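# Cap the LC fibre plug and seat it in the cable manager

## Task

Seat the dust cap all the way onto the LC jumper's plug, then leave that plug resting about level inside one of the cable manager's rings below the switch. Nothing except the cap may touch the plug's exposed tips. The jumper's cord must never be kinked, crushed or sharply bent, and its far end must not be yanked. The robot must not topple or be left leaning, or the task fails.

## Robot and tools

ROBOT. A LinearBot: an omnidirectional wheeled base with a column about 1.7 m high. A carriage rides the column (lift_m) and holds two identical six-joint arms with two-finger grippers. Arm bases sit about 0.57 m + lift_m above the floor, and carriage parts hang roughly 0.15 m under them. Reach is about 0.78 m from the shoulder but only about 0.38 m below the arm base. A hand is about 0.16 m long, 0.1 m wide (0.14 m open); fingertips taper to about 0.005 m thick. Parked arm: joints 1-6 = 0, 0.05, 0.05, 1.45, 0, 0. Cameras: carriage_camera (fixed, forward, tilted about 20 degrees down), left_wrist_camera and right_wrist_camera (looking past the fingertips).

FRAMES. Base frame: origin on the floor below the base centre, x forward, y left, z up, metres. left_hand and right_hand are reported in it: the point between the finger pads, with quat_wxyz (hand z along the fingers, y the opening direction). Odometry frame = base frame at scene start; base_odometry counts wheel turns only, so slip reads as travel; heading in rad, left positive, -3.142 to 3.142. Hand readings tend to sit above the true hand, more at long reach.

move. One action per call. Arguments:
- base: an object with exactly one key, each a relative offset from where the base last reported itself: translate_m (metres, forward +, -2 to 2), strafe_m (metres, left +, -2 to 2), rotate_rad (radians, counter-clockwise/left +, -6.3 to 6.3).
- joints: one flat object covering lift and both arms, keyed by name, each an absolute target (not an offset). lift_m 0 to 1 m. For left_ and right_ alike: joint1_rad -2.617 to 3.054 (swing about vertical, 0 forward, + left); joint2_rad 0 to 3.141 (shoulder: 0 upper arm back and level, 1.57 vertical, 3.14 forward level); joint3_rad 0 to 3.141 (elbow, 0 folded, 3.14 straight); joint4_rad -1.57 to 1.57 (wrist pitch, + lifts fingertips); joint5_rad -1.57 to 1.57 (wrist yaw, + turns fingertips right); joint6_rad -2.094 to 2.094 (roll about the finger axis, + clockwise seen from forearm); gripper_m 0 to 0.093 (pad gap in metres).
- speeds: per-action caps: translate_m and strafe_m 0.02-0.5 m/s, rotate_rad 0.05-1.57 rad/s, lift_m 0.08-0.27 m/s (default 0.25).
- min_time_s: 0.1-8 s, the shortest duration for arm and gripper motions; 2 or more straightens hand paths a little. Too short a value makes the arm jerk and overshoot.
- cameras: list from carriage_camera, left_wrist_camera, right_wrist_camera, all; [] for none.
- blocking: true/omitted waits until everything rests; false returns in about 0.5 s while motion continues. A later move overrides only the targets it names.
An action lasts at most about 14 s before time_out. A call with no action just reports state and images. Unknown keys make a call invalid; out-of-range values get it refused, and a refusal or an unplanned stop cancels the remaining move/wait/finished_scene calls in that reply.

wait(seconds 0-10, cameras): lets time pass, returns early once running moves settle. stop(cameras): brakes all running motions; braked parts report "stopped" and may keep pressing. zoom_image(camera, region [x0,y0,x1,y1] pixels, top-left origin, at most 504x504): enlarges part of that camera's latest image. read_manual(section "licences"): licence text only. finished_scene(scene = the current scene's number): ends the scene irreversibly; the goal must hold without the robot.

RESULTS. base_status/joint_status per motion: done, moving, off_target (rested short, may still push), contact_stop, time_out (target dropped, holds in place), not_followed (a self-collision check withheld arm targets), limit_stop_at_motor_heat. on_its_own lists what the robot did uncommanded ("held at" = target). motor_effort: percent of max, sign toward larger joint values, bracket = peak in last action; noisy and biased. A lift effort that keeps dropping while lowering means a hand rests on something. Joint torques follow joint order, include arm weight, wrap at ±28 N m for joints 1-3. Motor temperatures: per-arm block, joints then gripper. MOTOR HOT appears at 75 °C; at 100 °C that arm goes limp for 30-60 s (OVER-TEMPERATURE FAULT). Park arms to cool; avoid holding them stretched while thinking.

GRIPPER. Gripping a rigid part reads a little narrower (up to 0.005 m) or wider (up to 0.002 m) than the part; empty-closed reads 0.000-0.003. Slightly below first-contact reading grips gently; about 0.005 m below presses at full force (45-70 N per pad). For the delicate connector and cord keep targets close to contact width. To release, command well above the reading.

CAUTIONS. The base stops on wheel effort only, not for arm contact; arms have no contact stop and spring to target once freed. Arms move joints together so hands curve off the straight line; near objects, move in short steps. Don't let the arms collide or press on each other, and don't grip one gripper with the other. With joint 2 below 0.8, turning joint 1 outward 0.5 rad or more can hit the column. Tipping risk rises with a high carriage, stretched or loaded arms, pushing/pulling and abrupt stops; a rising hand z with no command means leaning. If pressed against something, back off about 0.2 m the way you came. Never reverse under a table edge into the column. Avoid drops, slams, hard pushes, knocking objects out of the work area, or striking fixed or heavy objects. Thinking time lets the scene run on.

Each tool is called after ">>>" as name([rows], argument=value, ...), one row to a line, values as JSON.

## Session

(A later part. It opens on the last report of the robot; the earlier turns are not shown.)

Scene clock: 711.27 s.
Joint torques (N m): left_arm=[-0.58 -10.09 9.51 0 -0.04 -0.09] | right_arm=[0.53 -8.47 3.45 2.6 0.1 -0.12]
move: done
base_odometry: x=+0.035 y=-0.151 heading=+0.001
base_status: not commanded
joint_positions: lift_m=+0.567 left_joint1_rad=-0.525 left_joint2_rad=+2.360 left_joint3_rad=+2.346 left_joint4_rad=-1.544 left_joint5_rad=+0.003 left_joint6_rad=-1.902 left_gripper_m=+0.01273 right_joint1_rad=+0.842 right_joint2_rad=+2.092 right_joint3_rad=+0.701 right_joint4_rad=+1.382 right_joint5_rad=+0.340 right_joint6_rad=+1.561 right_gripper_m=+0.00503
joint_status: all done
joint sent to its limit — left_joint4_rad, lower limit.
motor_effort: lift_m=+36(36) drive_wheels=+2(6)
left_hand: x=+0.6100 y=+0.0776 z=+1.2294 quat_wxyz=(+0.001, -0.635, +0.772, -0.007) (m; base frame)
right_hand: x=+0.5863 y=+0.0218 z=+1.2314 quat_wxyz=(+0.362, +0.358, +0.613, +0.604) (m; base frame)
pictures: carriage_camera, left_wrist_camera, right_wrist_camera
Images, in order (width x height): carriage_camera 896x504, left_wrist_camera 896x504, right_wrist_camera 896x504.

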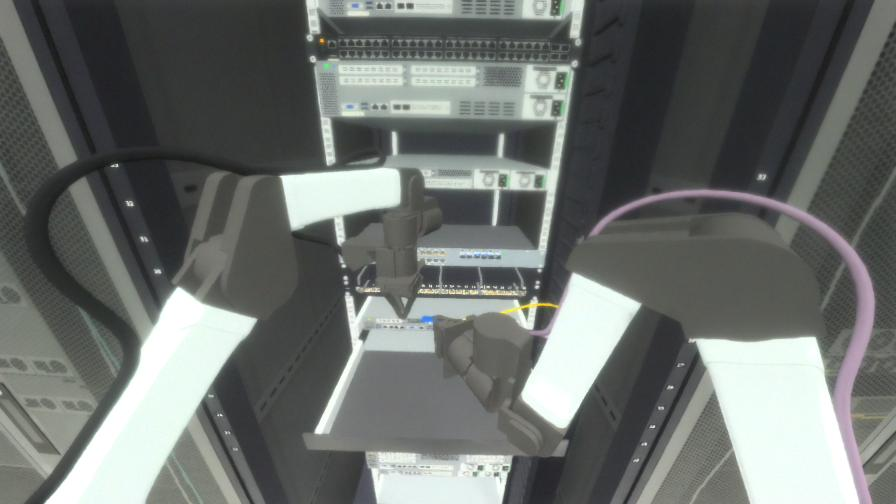

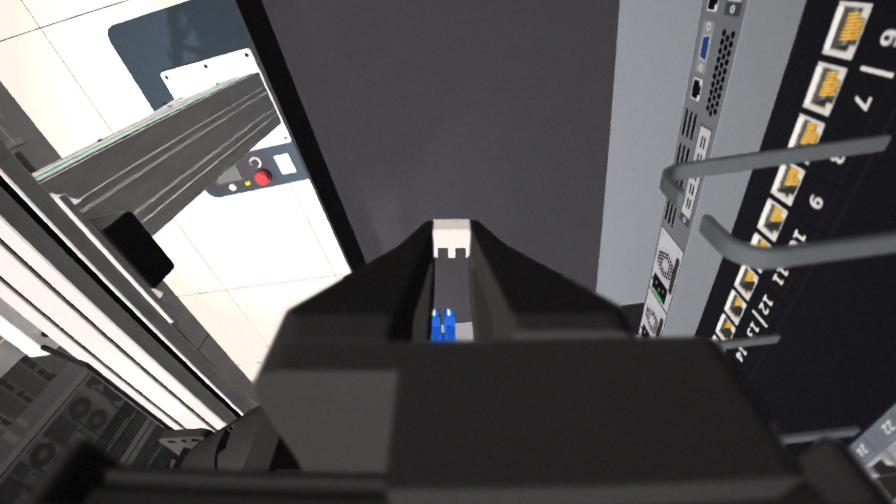

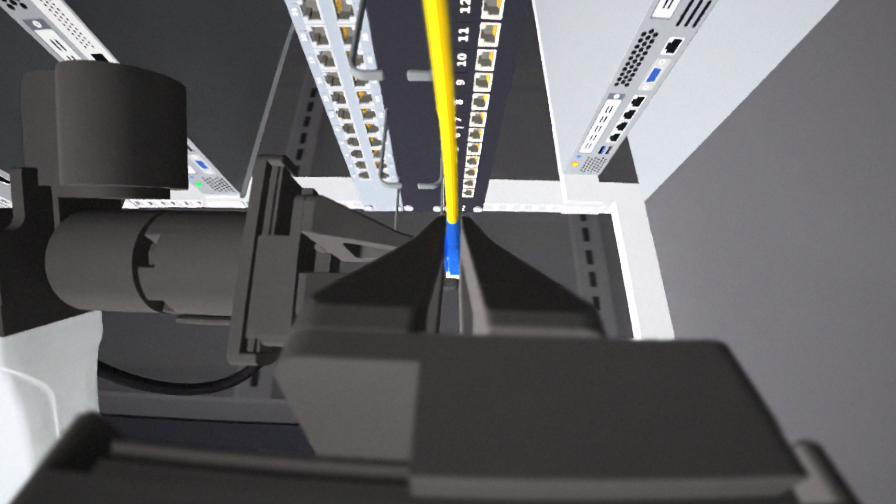

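>>> move(joints={"right_joint1_rad": 0.856, "right_joint2_rad": 2.1385, "right_joint3_rad": 0.776, "right_joint4_rad": 1.362, "right_joint5_rad": 0.356, "right_joint6_rad": 1.57}, min_time_s=1, cameras=["all"])

>>> zoom_image(camera="left_wrist_camera", region=[390, 200, 540, 350])

>>> zoom_image(camera="carriage_camera", region=[370, 275, 440, 345])

>>> zoom_image(camera="right_wrist_camera", region=[390, 200, 510, 320])

Scene clock: 756.60 s.
Joint torques (N m): left_arm=[-0.61 -10.09 9.51 0 -0.05 -0.09] | right_arm=[0.61 -8.79 6.06 2.41 0.11 -0.11]
Motor temperatures (°C): left_arm=[29 53 54 30 29 33 36] | right_arm=[31 43 42 52 31 30 36]
move: done
base_odometry: x=+0.035 y=-0.151 heading=+0.001
base_status: not commanded
joint_positions: lift_m=+0.567 left_joint1_rad=-0.525 left_joint2_rad=+2.360 left_joint3_rad=+2.346 left_joint4_rad=-1.544 left_joint5_rad=+0.003 left_joint6_rad=-1.902 left_gripper_m=+0.01273 right_joint1_rad=+0.850 right_joint2_rad=+2.122 right_joint3_rad=+0.758 right_joint4_rad=+1.377 right_joint5_rad=+0.346 right_joint6_rad=+1.561 right_gripper_m=+0.00503
joint_status: all done
motor_effort: lift_m=+36(36) drive_wheels=+5(8)
left_hand: x=+0.6099 y=+0.0777 z=+1.2294 quat_wxyz=(+0.001, -0.635, +0.772, -0.007) (m; base frame)
right_hand: x=+0.5929 y=+0.0334 z=+1.2352 quat_wxyz=(+0.363, +0.356, +0.606, +0.611) (m; base frame)
pictures: carriage_camera, left_wrist_camera, right_wrist_camera
Images, in order (width x height): carriage_camera 896x504, left_wrist_camera 896x504, right_wrist_camera 896x504.

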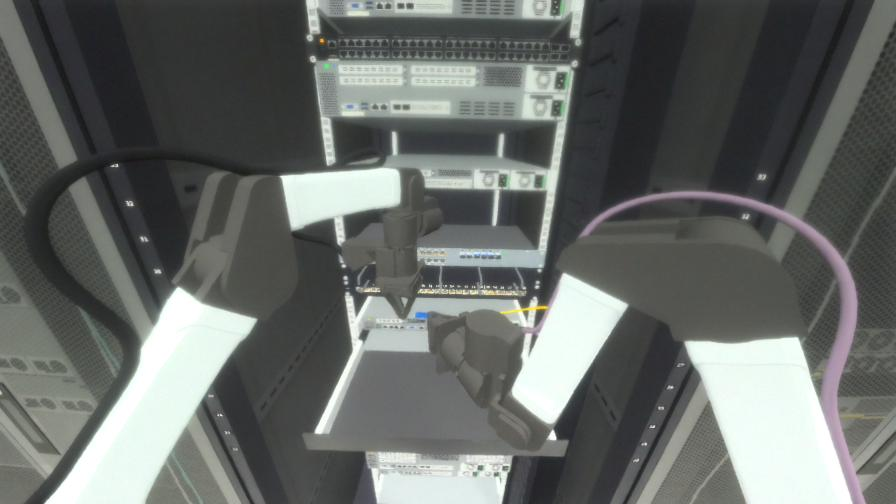

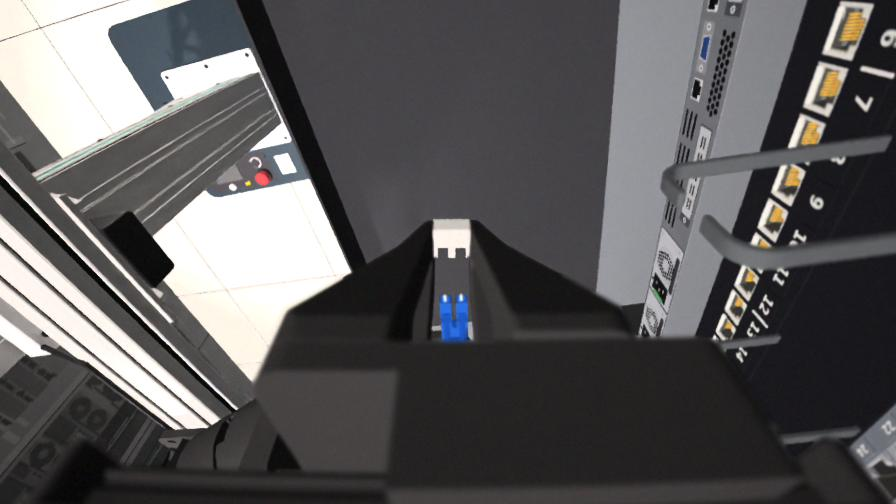

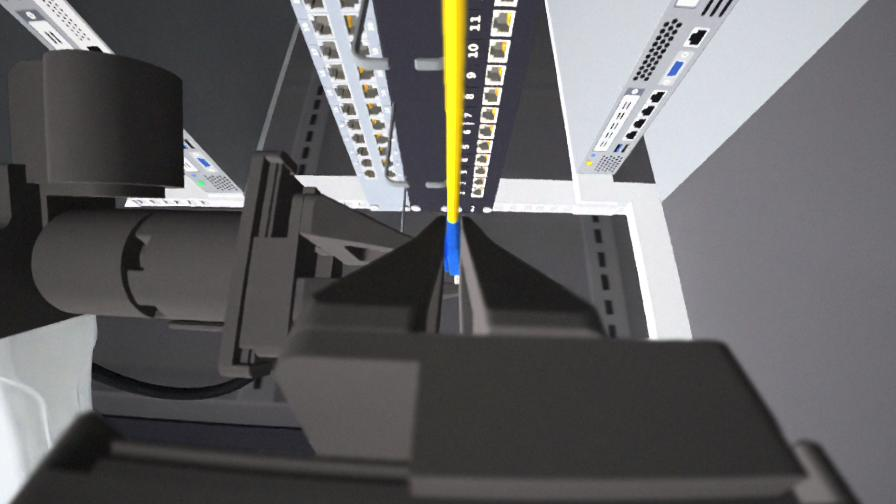

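Scaled by 3.360 from the camera's 896x504 image, which has a finer 1280x720 frame.

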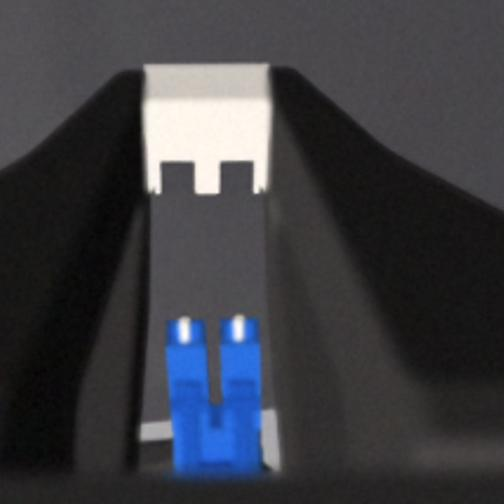

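Scaled by 7.200 from the camera's 896x504 image, which has a finer 1280x720 frame.

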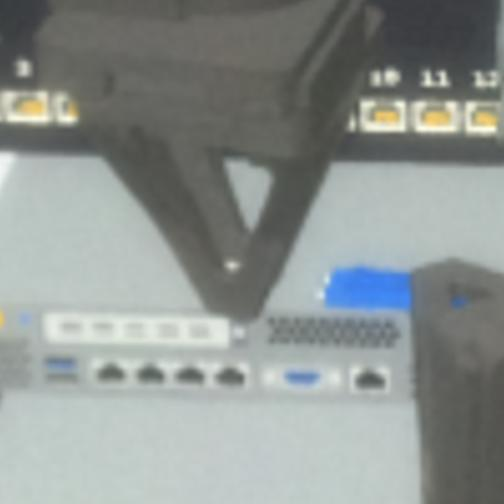

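Scaled by 4.200 from the camera's 896x504 image, which has a finer 1280x720 frame.

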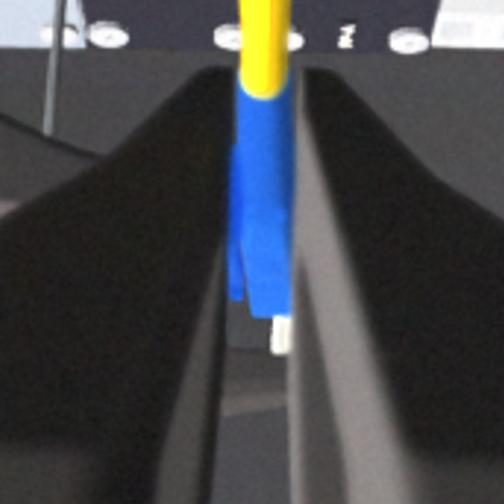

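>>> move(joints={"right_joint1_rad": 0.884, "right_joint2_rad": 2.158, "right_joint3_rad": 0.808, "right_joint4_rad": 1.336, "right_joint5_rad": 0.411, "right_joint6_rad": 1.57}, min_time_s=1, cameras=["all"])

>>> zoom_image(camera="left_wrist_camera", region=[390, 200, 540, 350])

>>> zoom_image(camera="carriage_camera", region=[370, 275, 440, 345])

>>> zoom_image(camera="right_wrist_camera", region=[390, 200, 510, 320])

Scene clock: 775.47 s.
Joint torques (N m): left_arm=[-0.59 -10.09 9.51 0.01 -0.04 -0.09] | right_arm=[0.58 -8.99 6.15 2.37 0.11 -0.11]
Motor temperatures (°C): left_arm=[29 54 55 30 29 33 36] | right_arm=[31 45 43 53 31 30 36]
move: done
base_odometry: x=+0.035 y=-0.151 heading=+0.001
base_status: not commanded
joint_positions: lift_m=+0.567 left_joint1_rad=-0.525 left_joint2_rad=+2.360 left_joint3_rad=+2.346 left_joint4_rad=-1.544 left_joint5_rad=+0.003 left_joint6_rad=-1.902 left_gripper_m=+0.01273 right_joint1_rad=+0.878 right_joint2_rad=+2.142 right_joint3_rad=+0.790 right_joint4_rad=+1.351 right_joint5_rad=+0.400 right_joint6_rad=+1.561 right_gripper_m=+0.00503
joint_status: all done
motor_effort: lift_m=+36(36) drive_wheels=+4(6)
left_hand: x=+0.6098 y=+0.0777 z=+1.2294 quat_wxyz=(+0.001, -0.635, +0.772, -0.006) (m; base frame)
right_hand: x=+0.5924 y=+0.0410 z=+1.2305 quat_wxyz=(+0.370, +0.365, +0.606, +0.602) (m; base frame)
pictures: carriage_camera, left_wrist_camera, right_wrist_camera
Images, in order (width x height): carriage_camera 896x504, left_wrist_camera 896x504, right_wrist_camera 896x504.

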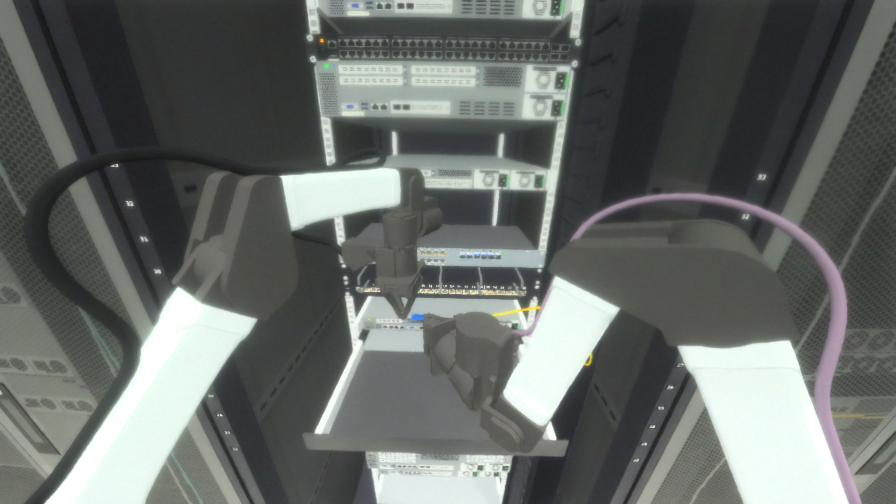

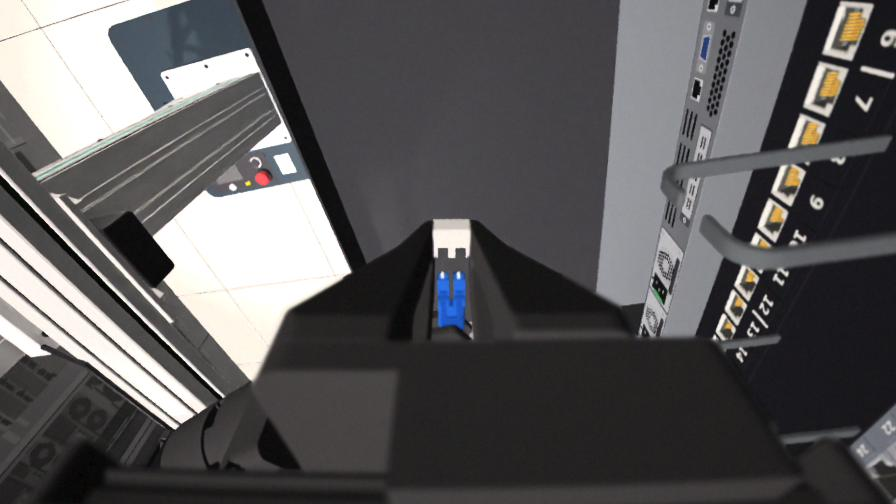

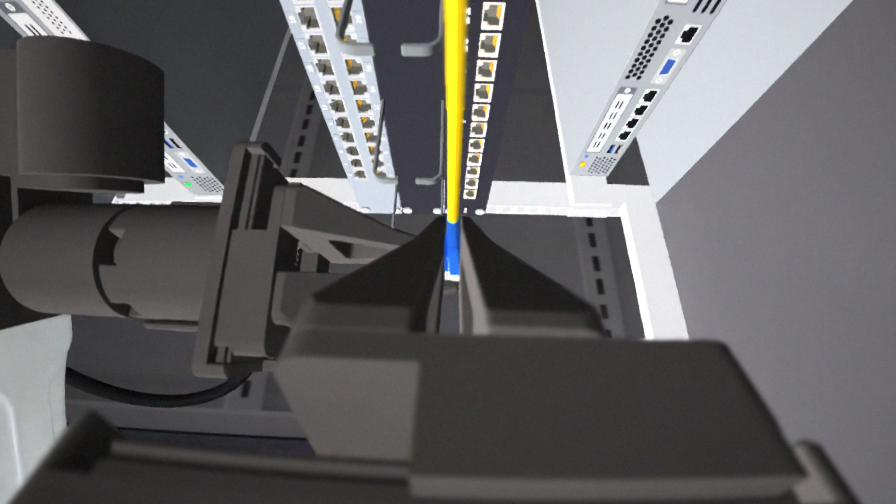

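Scaled by 3.360 from the camera's 896x504 image, which has a finer 1280x720 frame.

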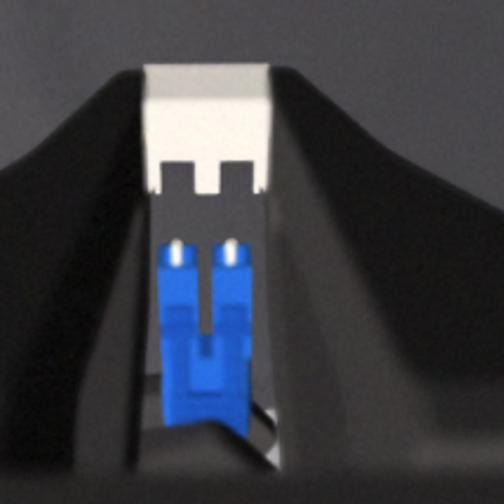

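Scaled by 7.200 from the camera's 896x504 image, which has a finer 1280x720 frame.

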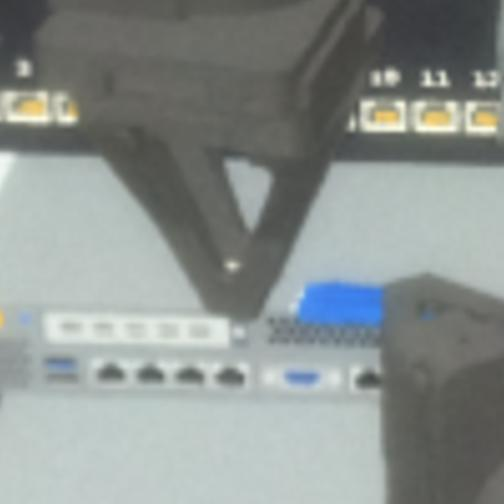

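Scaled by 4.200 from the camera's 896x504 image, which has a finer 1280x720 frame.

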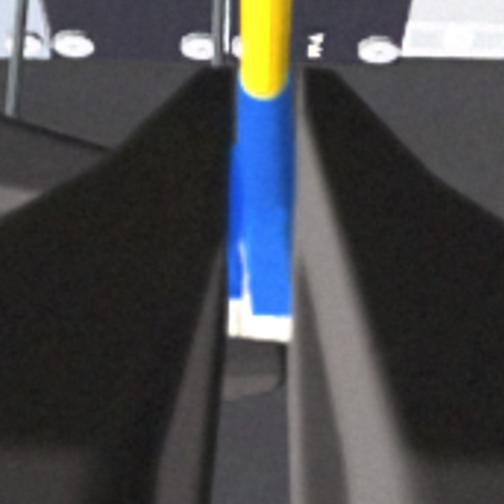

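>>> zoom_image(camera="right_wrist_camera", region=[430, 250, 475, 295])

>>> zoom_image(camera="left_wrist_camera", region=[425, 235, 480, 290])

>>> zoom_image(camera="carriage_camera", region=[390, 300, 430, 340])

Scaled by 11.200 from the camera's 896x504 image, which has a finer 1280x720 frame.

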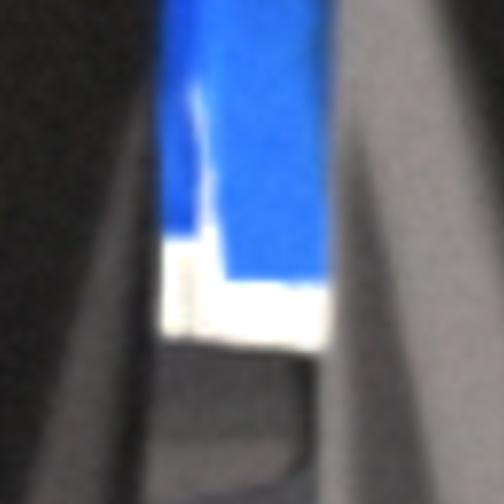

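Scaled by 9.164 from the camera's 896x504 image, which has a finer 1280x720 frame.

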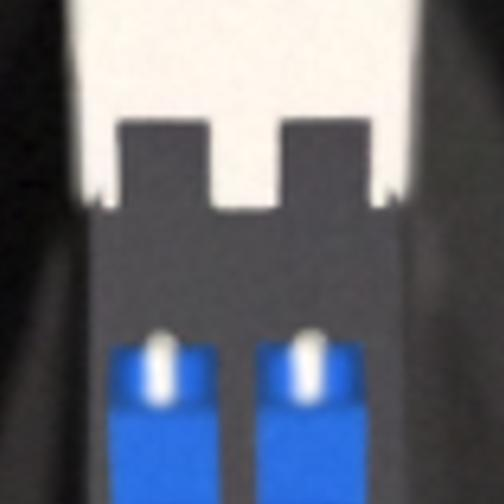

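Scaled by 12.600 from the camera's 896x504 image, which has a finer 1280x720 frame.

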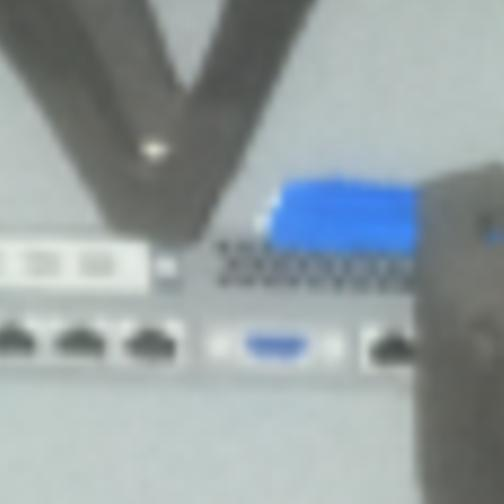

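>>> move(joints={"right_joint1_rad": 0.9005, "right_joint2_rad": 2.173, "right_joint3_rad": 0.8406, "right_joint4_rad": 1.3185, "right_joint5_rad": 0.4415, "right_joint6_rad": 1.57}, min_time_s=1, cameras=["all"])

>>> zoom_image(camera="left_wrist_camera", region=[410, 210, 490, 290])

>>> zoom_image(camera="left_wrist_camera", region=[425, 235, 480, 290])

>>> zoom_image(camera="carriage_camera", region=[390, 300, 430, 340])

>>> zoom_image(camera="right_wrist_camera", region=[430, 250, 475, 295])

Scene clock: 816.90 s.
Joint torques (N m): left_arm=[-0.58 -10.07 9.5 0.01 -0.04 -0.09] | right_arm=[0.58 -9.17 6.27 2.36 0.1 -0.11]
Motor temperatures (°C): left_arm=[29 55 56 30 29 33 36] | right_arm=[31 45 43 54 31 30 36]
move: done
base_odometry: x=+0.035 y=-0.151 heading=+0.001
base_status: not commanded
joint_positions: lift_m=+0.567 left_joint1_rad=-0.525 left_joint2_rad=+2.360 left_joint3_rad=+2.346 left_joint4_rad=-1.544 left_joint5_rad=+0.003 left_joint6_rad=-1.902 left_gripper_m=+0.01273 right_joint1_rad=+0.894 right_joint2_rad=+2.157 right_joint3_rad=+0.822 right_joint4_rad=+1.333 right_joint5_rad=+0.432 right_joint6_rad=+1.561 right_gripper_m=+0.00503
joint_status: all done
motor_effort: lift_m=+36(36) drive_wheels=+3(7)
left_hand: x=+0.6098 y=+0.0777 z=+1.2294 quat_wxyz=(+0.001, -0.635, +0.772, -0.006) (m; base frame)
right_hand: x=+0.5937 y=+0.0480 z=+1.2304 quat_wxyz=(+0.375, +0.369, +0.604, +0.599) (m; base frame)
pictures: carriage_camera, left_wrist_camera, right_wrist_camera
Images, in order (width x height): carriage_camera 896x504, left_wrist_camera 896x504, right_wrist_camera 896x504.

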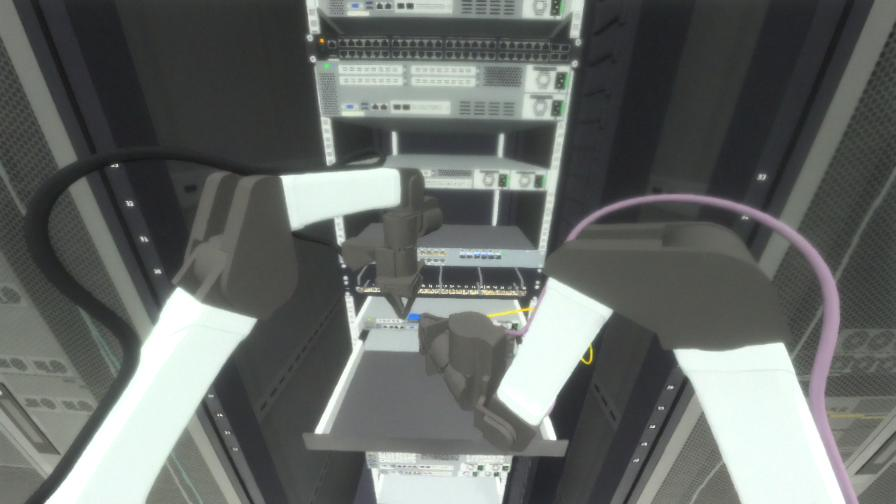

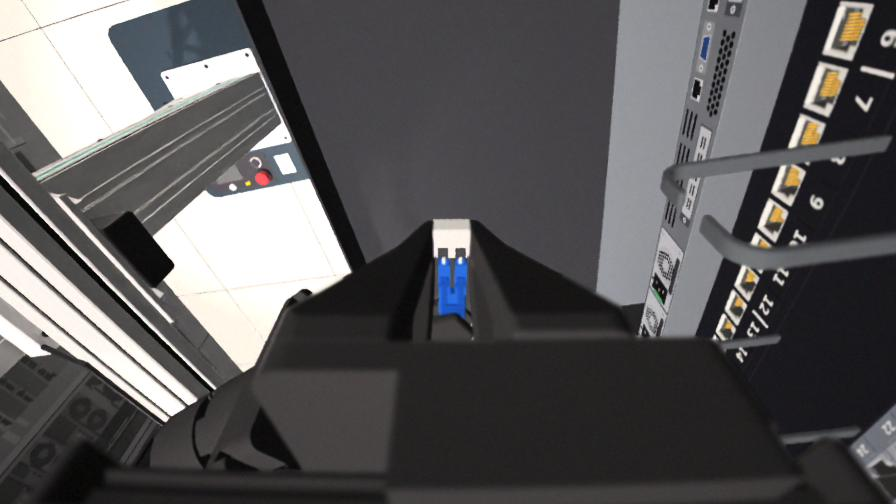

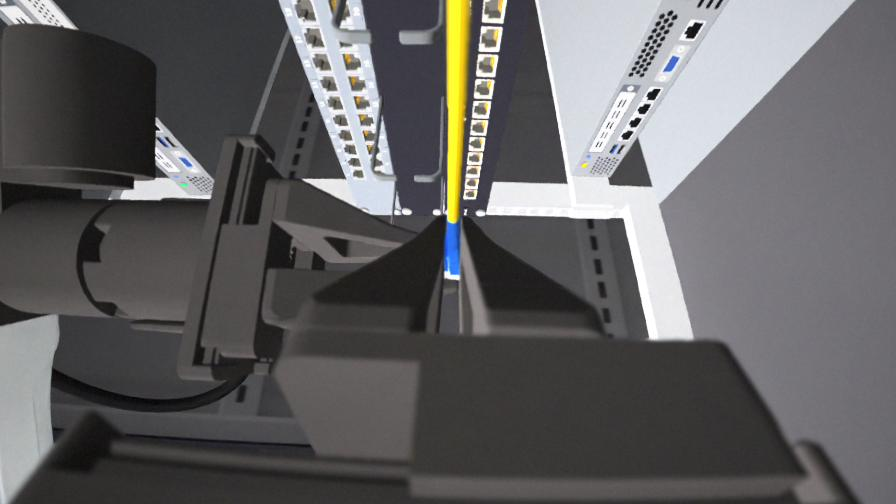

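Scaled by 6.300 from the camera's 896x504 image, which has a finer 1280x720 frame.

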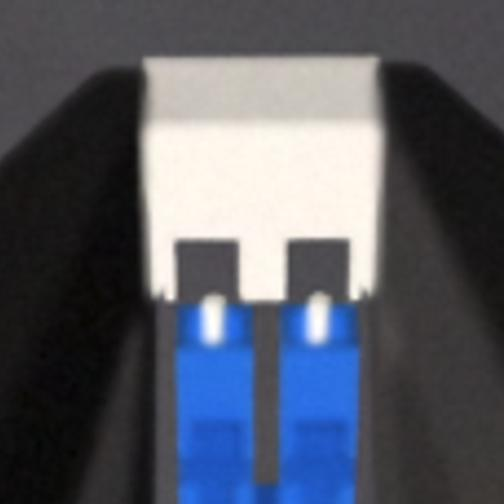

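Scaled by 9.164 from the camera's 896x504 image, which has a finer 1280x720 frame.

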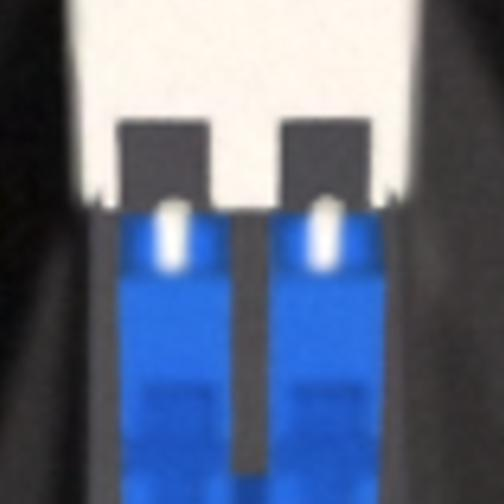

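Scaled by 12.600 from the camera's 896x504 image, which has a finer 1280x720 frame.

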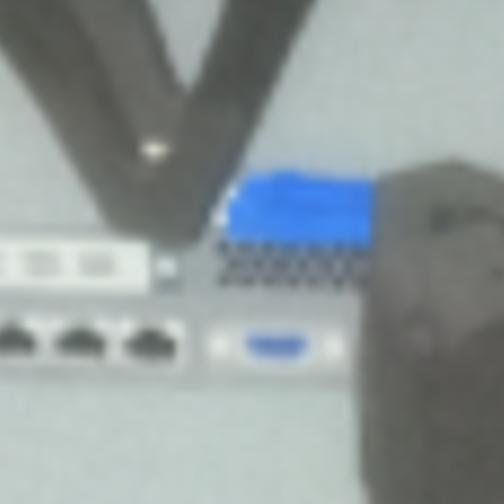

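Scaled by 11.200 from the camera's 896x504 image, which has a finer 1280x720 frame.

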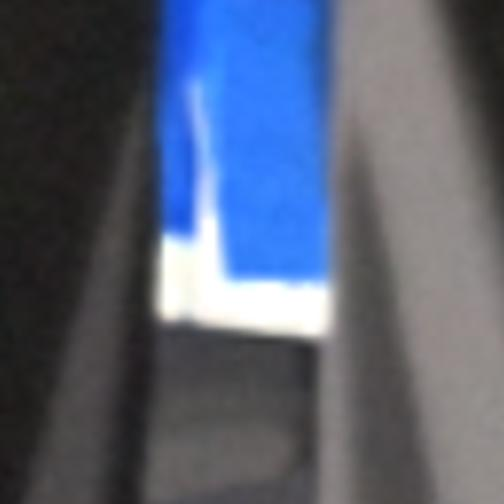

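>>> move(joints={"right_joint1_rad": 0.9052, "right_joint2_rad": 2.178, "right_joint3_rad": 0.8533, "right_joint4_rad": 1.313, "right_joint5_rad": 0.4457, "right_joint6_rad": 1.57}, min_time_s=1, cameras=["left_wrist_camera", "carriage_camera", "right_wrist_camera"])

>>> zoom_image(camera="left_wrist_camera", region=[425, 235, 480, 290])

>>> zoom_image(camera="carriage_camera", region=[390, 300, 430, 340])

>>> zoom_image(camera="right_wrist_camera", region=[430, 250, 475, 295])

Scene clock: 859.57 s.
Joint torques (N m): left_arm=[-0.58 -10.11 9.5 0 -0.04 -0.09] | right_arm=[0.59 -9.24 6.31 2.36 0.11 -0.11]
Motor temperatures (°C): left_arm=[29 56 56 30 29 33 36] | right_arm=[31 47 44 54 31 30 36]
move: done
base_odometry: x=+0.035 y=-0.151 heading=+0.001
base_status: not commanded
joint_positions: lift_m=+0.567 left_joint1_rad=-0.525 left_joint2_rad=+2.360 left_joint3_rad=+2.346 left_joint4_rad=-1.544 left_joint5_rad=+0.003 left_joint6_rad=-1.902 left_gripper_m=+0.01273 right_joint1_rad=+0.899 right_joint2_rad=+2.161 right_joint3_rad=+0.835 right_joint4_rad=+1.328 right_joint5_rad=+0.436 right_joint6_rad=+1.561 right_gripper_m=+0.00503
joint_status: all done
motor_effort: lift_m=+36(36) drive_wheels=+1(6)
left_hand: x=+0.6098 y=+0.0777 z=+1.2294 quat_wxyz=(+0.001, -0.635, +0.772, -0.006) (m; base frame)
right_hand: x=+0.5941 y=+0.0512 z=+1.2313 quat_wxyz=(+0.375, +0.369, +0.603, +0.600) (m; base frame)
pictures: carriage_camera, left_wrist_camera, right_wrist_camera
Images, in order (width x height): carriage_camera 896x504, left_wrist_camera 896x504, right_wrist_camera 896x504.

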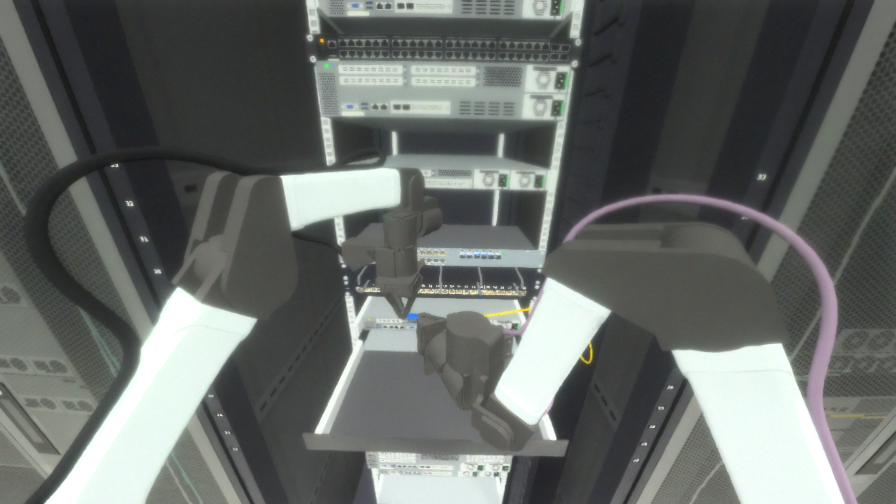

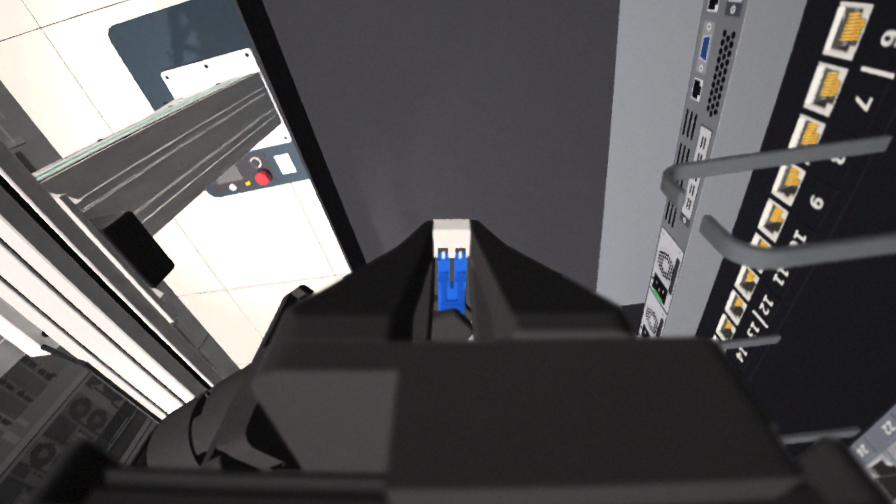

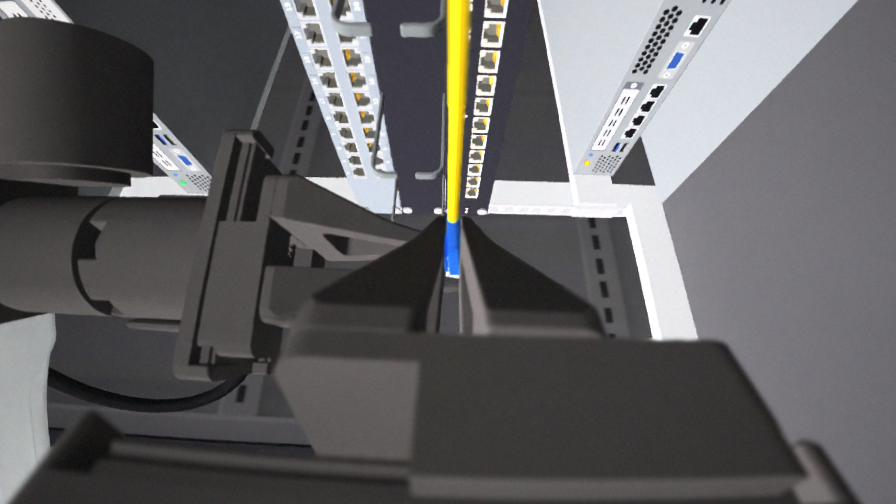

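Scaled by 9.164 from the camera's 896x504 image, which has a finer 1280x720 frame.

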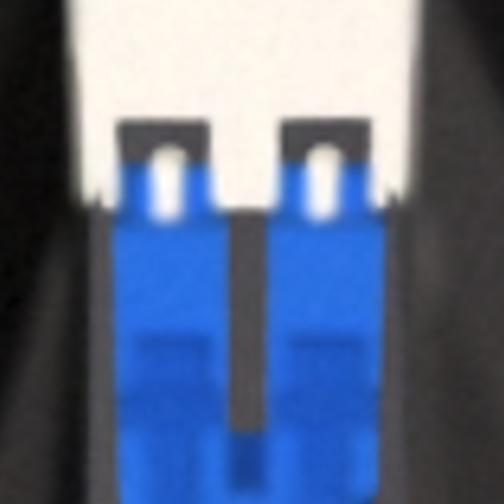

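Scaled by 12.600 from the camera's 896x504 image, which has a finer 1280x720 frame.

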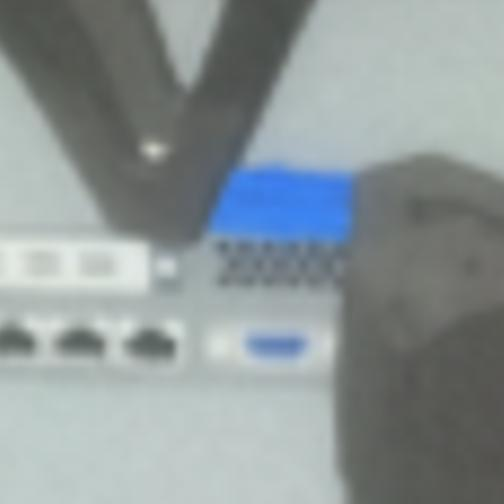

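Scaled by 11.200 from the camera's 896x504 image, which has a finer 1280x720 frame.

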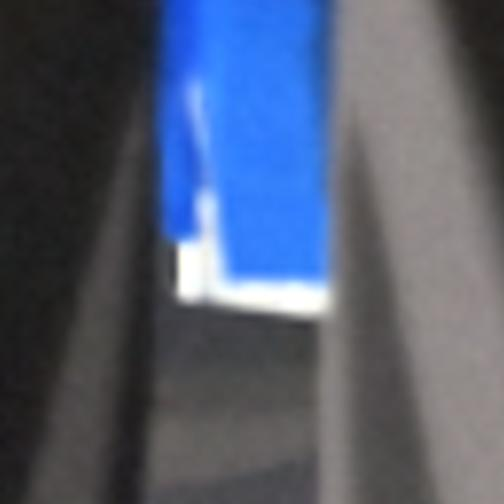

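>>> move(joints={"right_joint1_rad": 0.910, "right_joint2_rad": 2.189, "right_joint3_rad": 0.8692, "right_joint4_rad": 1.3065, "right_joint5_rad": 0.4503, "right_joint6_rad": 1.57}, min_time_s=1, cameras=["left_wrist_camera", "carriage_camera", "right_wrist_camera"])

>>> zoom_image(camera="left_wrist_camera", region=[425, 215, 480, 270])

>>> zoom_image(camera="carriage_camera", region=[390, 300, 430, 340])

>>> zoom_image(camera="right_wrist_camera", region=[430, 250, 475, 295])

Scene clock: 900.33 s.
Joint torques (N m): left_arm=[-0.61 -10.07 9.51 0.01 -0.04 -0.09] | right_arm=[0.62 -9.29 6.45 2.33 0.08 -0.12]
Motor temperatures (°C): left_arm=[29 57 57 30 29 33 36] | right_arm=[31 47 43 53 31 30 36]
move: done
base_odometry: x=+0.035 y=-0.151 heading=+0.001
base_status: not commanded
joint_positions: lift_m=+0.567 left_joint1_rad=-0.525 left_joint2_rad=+2.360 left_joint3_rad=+2.346 left_joint4_rad=-1.544 left_joint5_rad=+0.003 left_joint6_rad=-1.902 left_gripper_m=+0.01273 right_joint1_rad=+0.904 right_joint2_rad=+2.172 right_joint3_rad=+0.849 right_joint4_rad=+1.324 right_joint5_rad=+0.443 right_joint6_rad=+1.561 right_gripper_m=+0.00503
joint_status: all done
motor_effort: lift_m=+36(36) drive_wheels=+1(6)
left_hand: x=+0.6099 y=+0.0778 z=+1.2294 quat_wxyz=(+0.001, -0.635, +0.772, -0.006) (m; base frame)
right_hand: x=+0.5949 y=+0.0545 z=+1.2302 quat_wxyz=(+0.376, +0.370, +0.602, +0.600) (m; base frame)
pictures: carriage_camera, left_wrist_camera, right_wrist_camera
Images, in order (width x height): carriage_camera 896x504, left_wrist_camera 896x504, right_wrist_camera 896x504.

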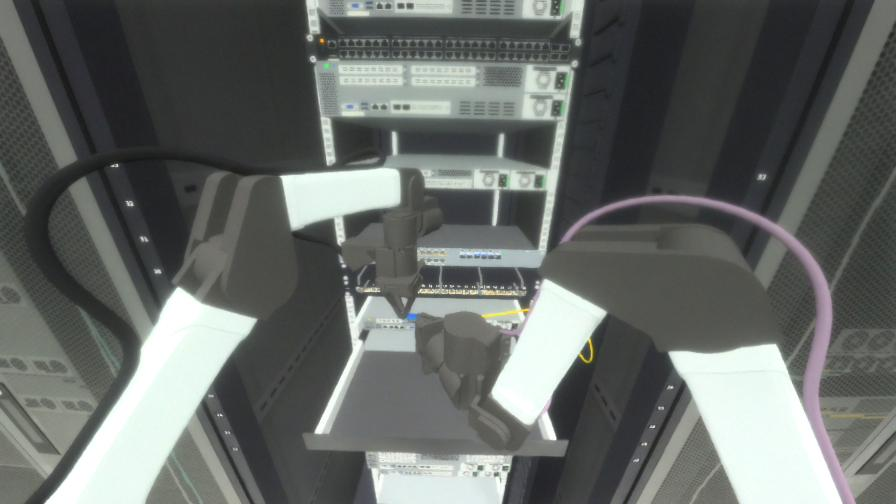

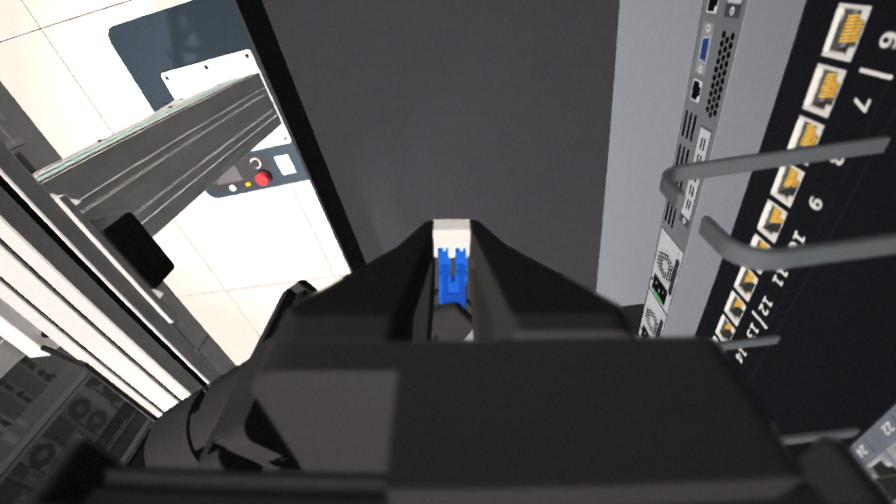

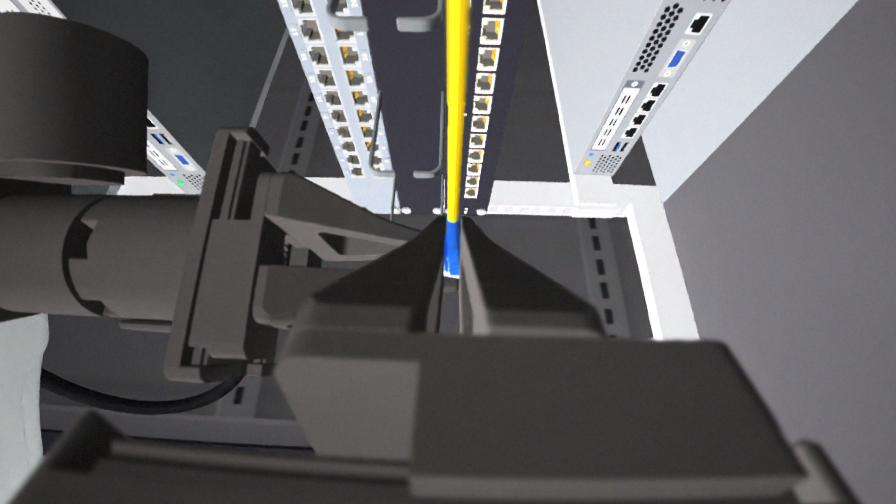

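Scaled by 9.164 from the camera's 896x504 image, which has a finer 1280x720 frame.

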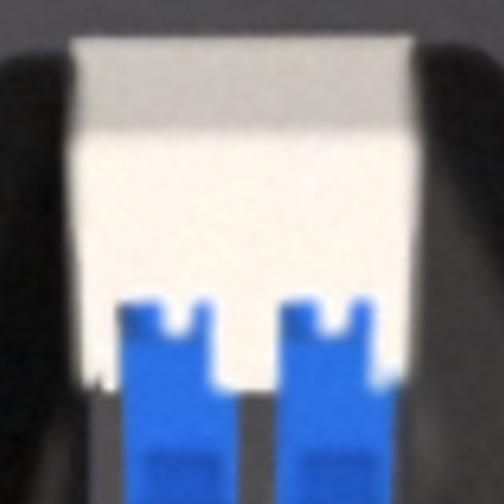

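Scaled by 12.600 from the camera's 896x504 image, which has a finer 1280x720 frame.

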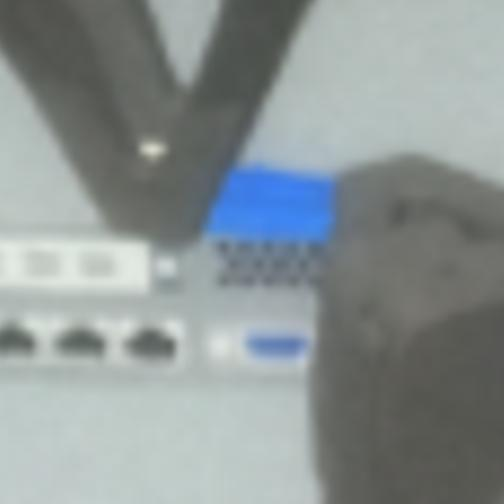

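Scaled by 11.200 from the camera's 896x504 image, which has a finer 1280x720 frame.

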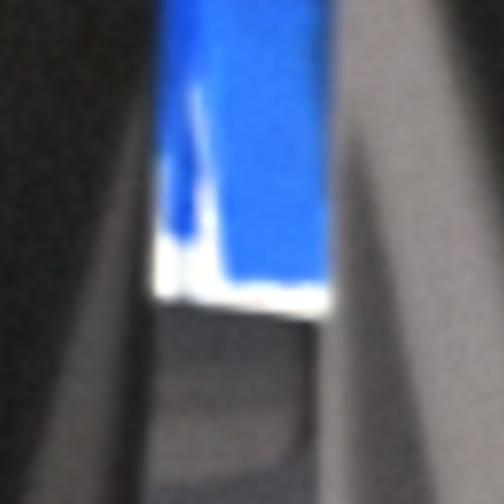

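>>> zoom_image(camera="left_wrist_camera", region=[430, 240, 474, 284])

>>> zoom_image(camera="left_wrist_camera", region=[412, 215, 492, 335])

Scaled by 11.455 from the camera's 896x504 image, which has a finer 1280x720 frame.

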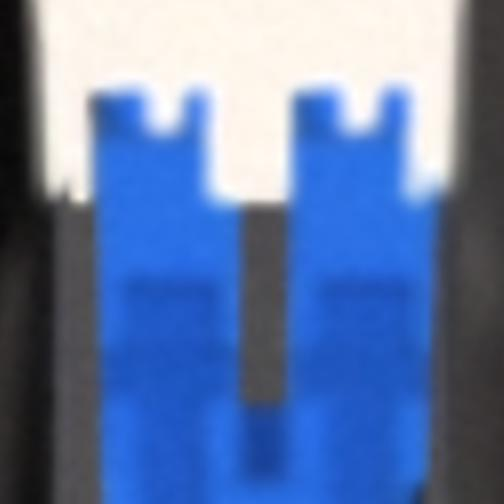

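Scaled by 4.200 from the camera's 896x504 image, which has a finer 1280x720 frame.

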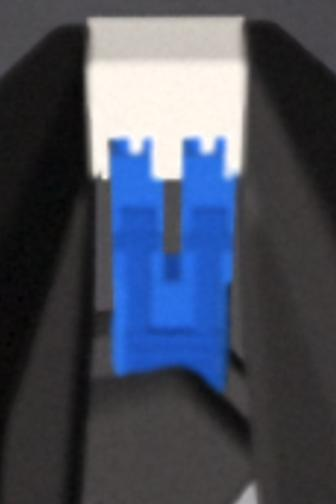

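>>> move(joints={"right_joint1_rad": 0.9125, "right_joint2_rad": 2.19, "right_joint3_rad": 0.871, "right_joint4_rad": 1.3045, "right_joint5_rad": 0.453, "right_joint6_rad": 1.57}, min_time_s=0.7, cameras=["left_wrist_camera"])

>>> zoom_image(camera="left_wrist_camera", region=[430, 240, 474, 284])

Scene clock: 944.17 s.
Joint torques (N m): left_arm=[-0.58 -10.1 9.52 0.01 -0.04 -0.09] | right_arm=[0.7 -9.18 6.63 2.31 0.08 -0.11]
Motor temperatures (°C): left_arm=[29 58 58 30 29 33 36] | right_arm=[31 46 45 51 31 30 36]
move: done
base_odometry: x=+0.035 y=-0.151 heading=+0.001
base_status: not commanded
joint_positions: lift_m=+0.567 left_joint1_rad=-0.525 left_joint2_rad=+2.360 left_joint3_rad=+2.346 left_joint4_rad=-1.546 left_joint5_rad=+0.003 left_joint6_rad=-1.902 left_gripper_m=+0.01273 right_joint1_rad=+0.905 right_joint2_rad=+2.172 right_joint3_rad=+0.849 right_joint4_rad=+1.323 right_joint5_rad=+0.447 right_joint6_rad=+1.561 right_gripper_m=+0.00503
joint_status: all done
motor_effort: lift_m=+36(36) drive_wheels=-1(5)
left_hand: x=+0.6096 y=+0.0779 z=+1.2294 quat_wxyz=(+0.001, -0.635, +0.772, -0.006) (m; base frame)
right_hand: x=+0.5946 y=+0.0545 z=+1.2300 quat_wxyz=(+0.376, +0.370, +0.602, +0.599) (m; base frame)
pictures: left_wrist_camera
Images, in order (width x height): left_wrist_camera 896x504.

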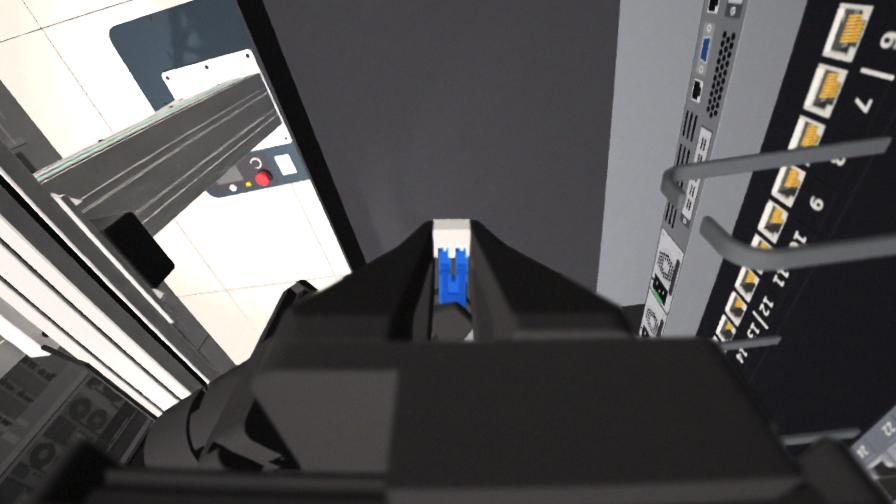

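Scaled by 11.455 from the camera's 896x504 image, which has a finer 1280x720 frame.

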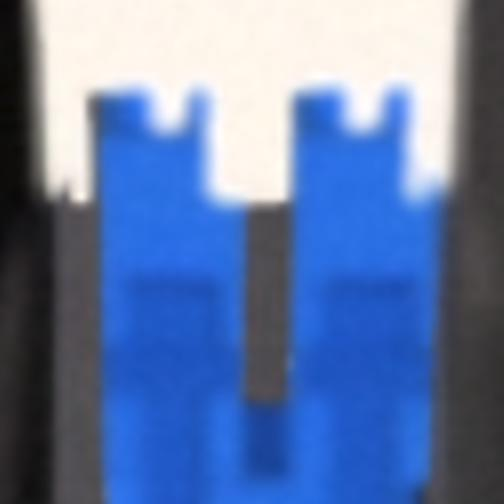

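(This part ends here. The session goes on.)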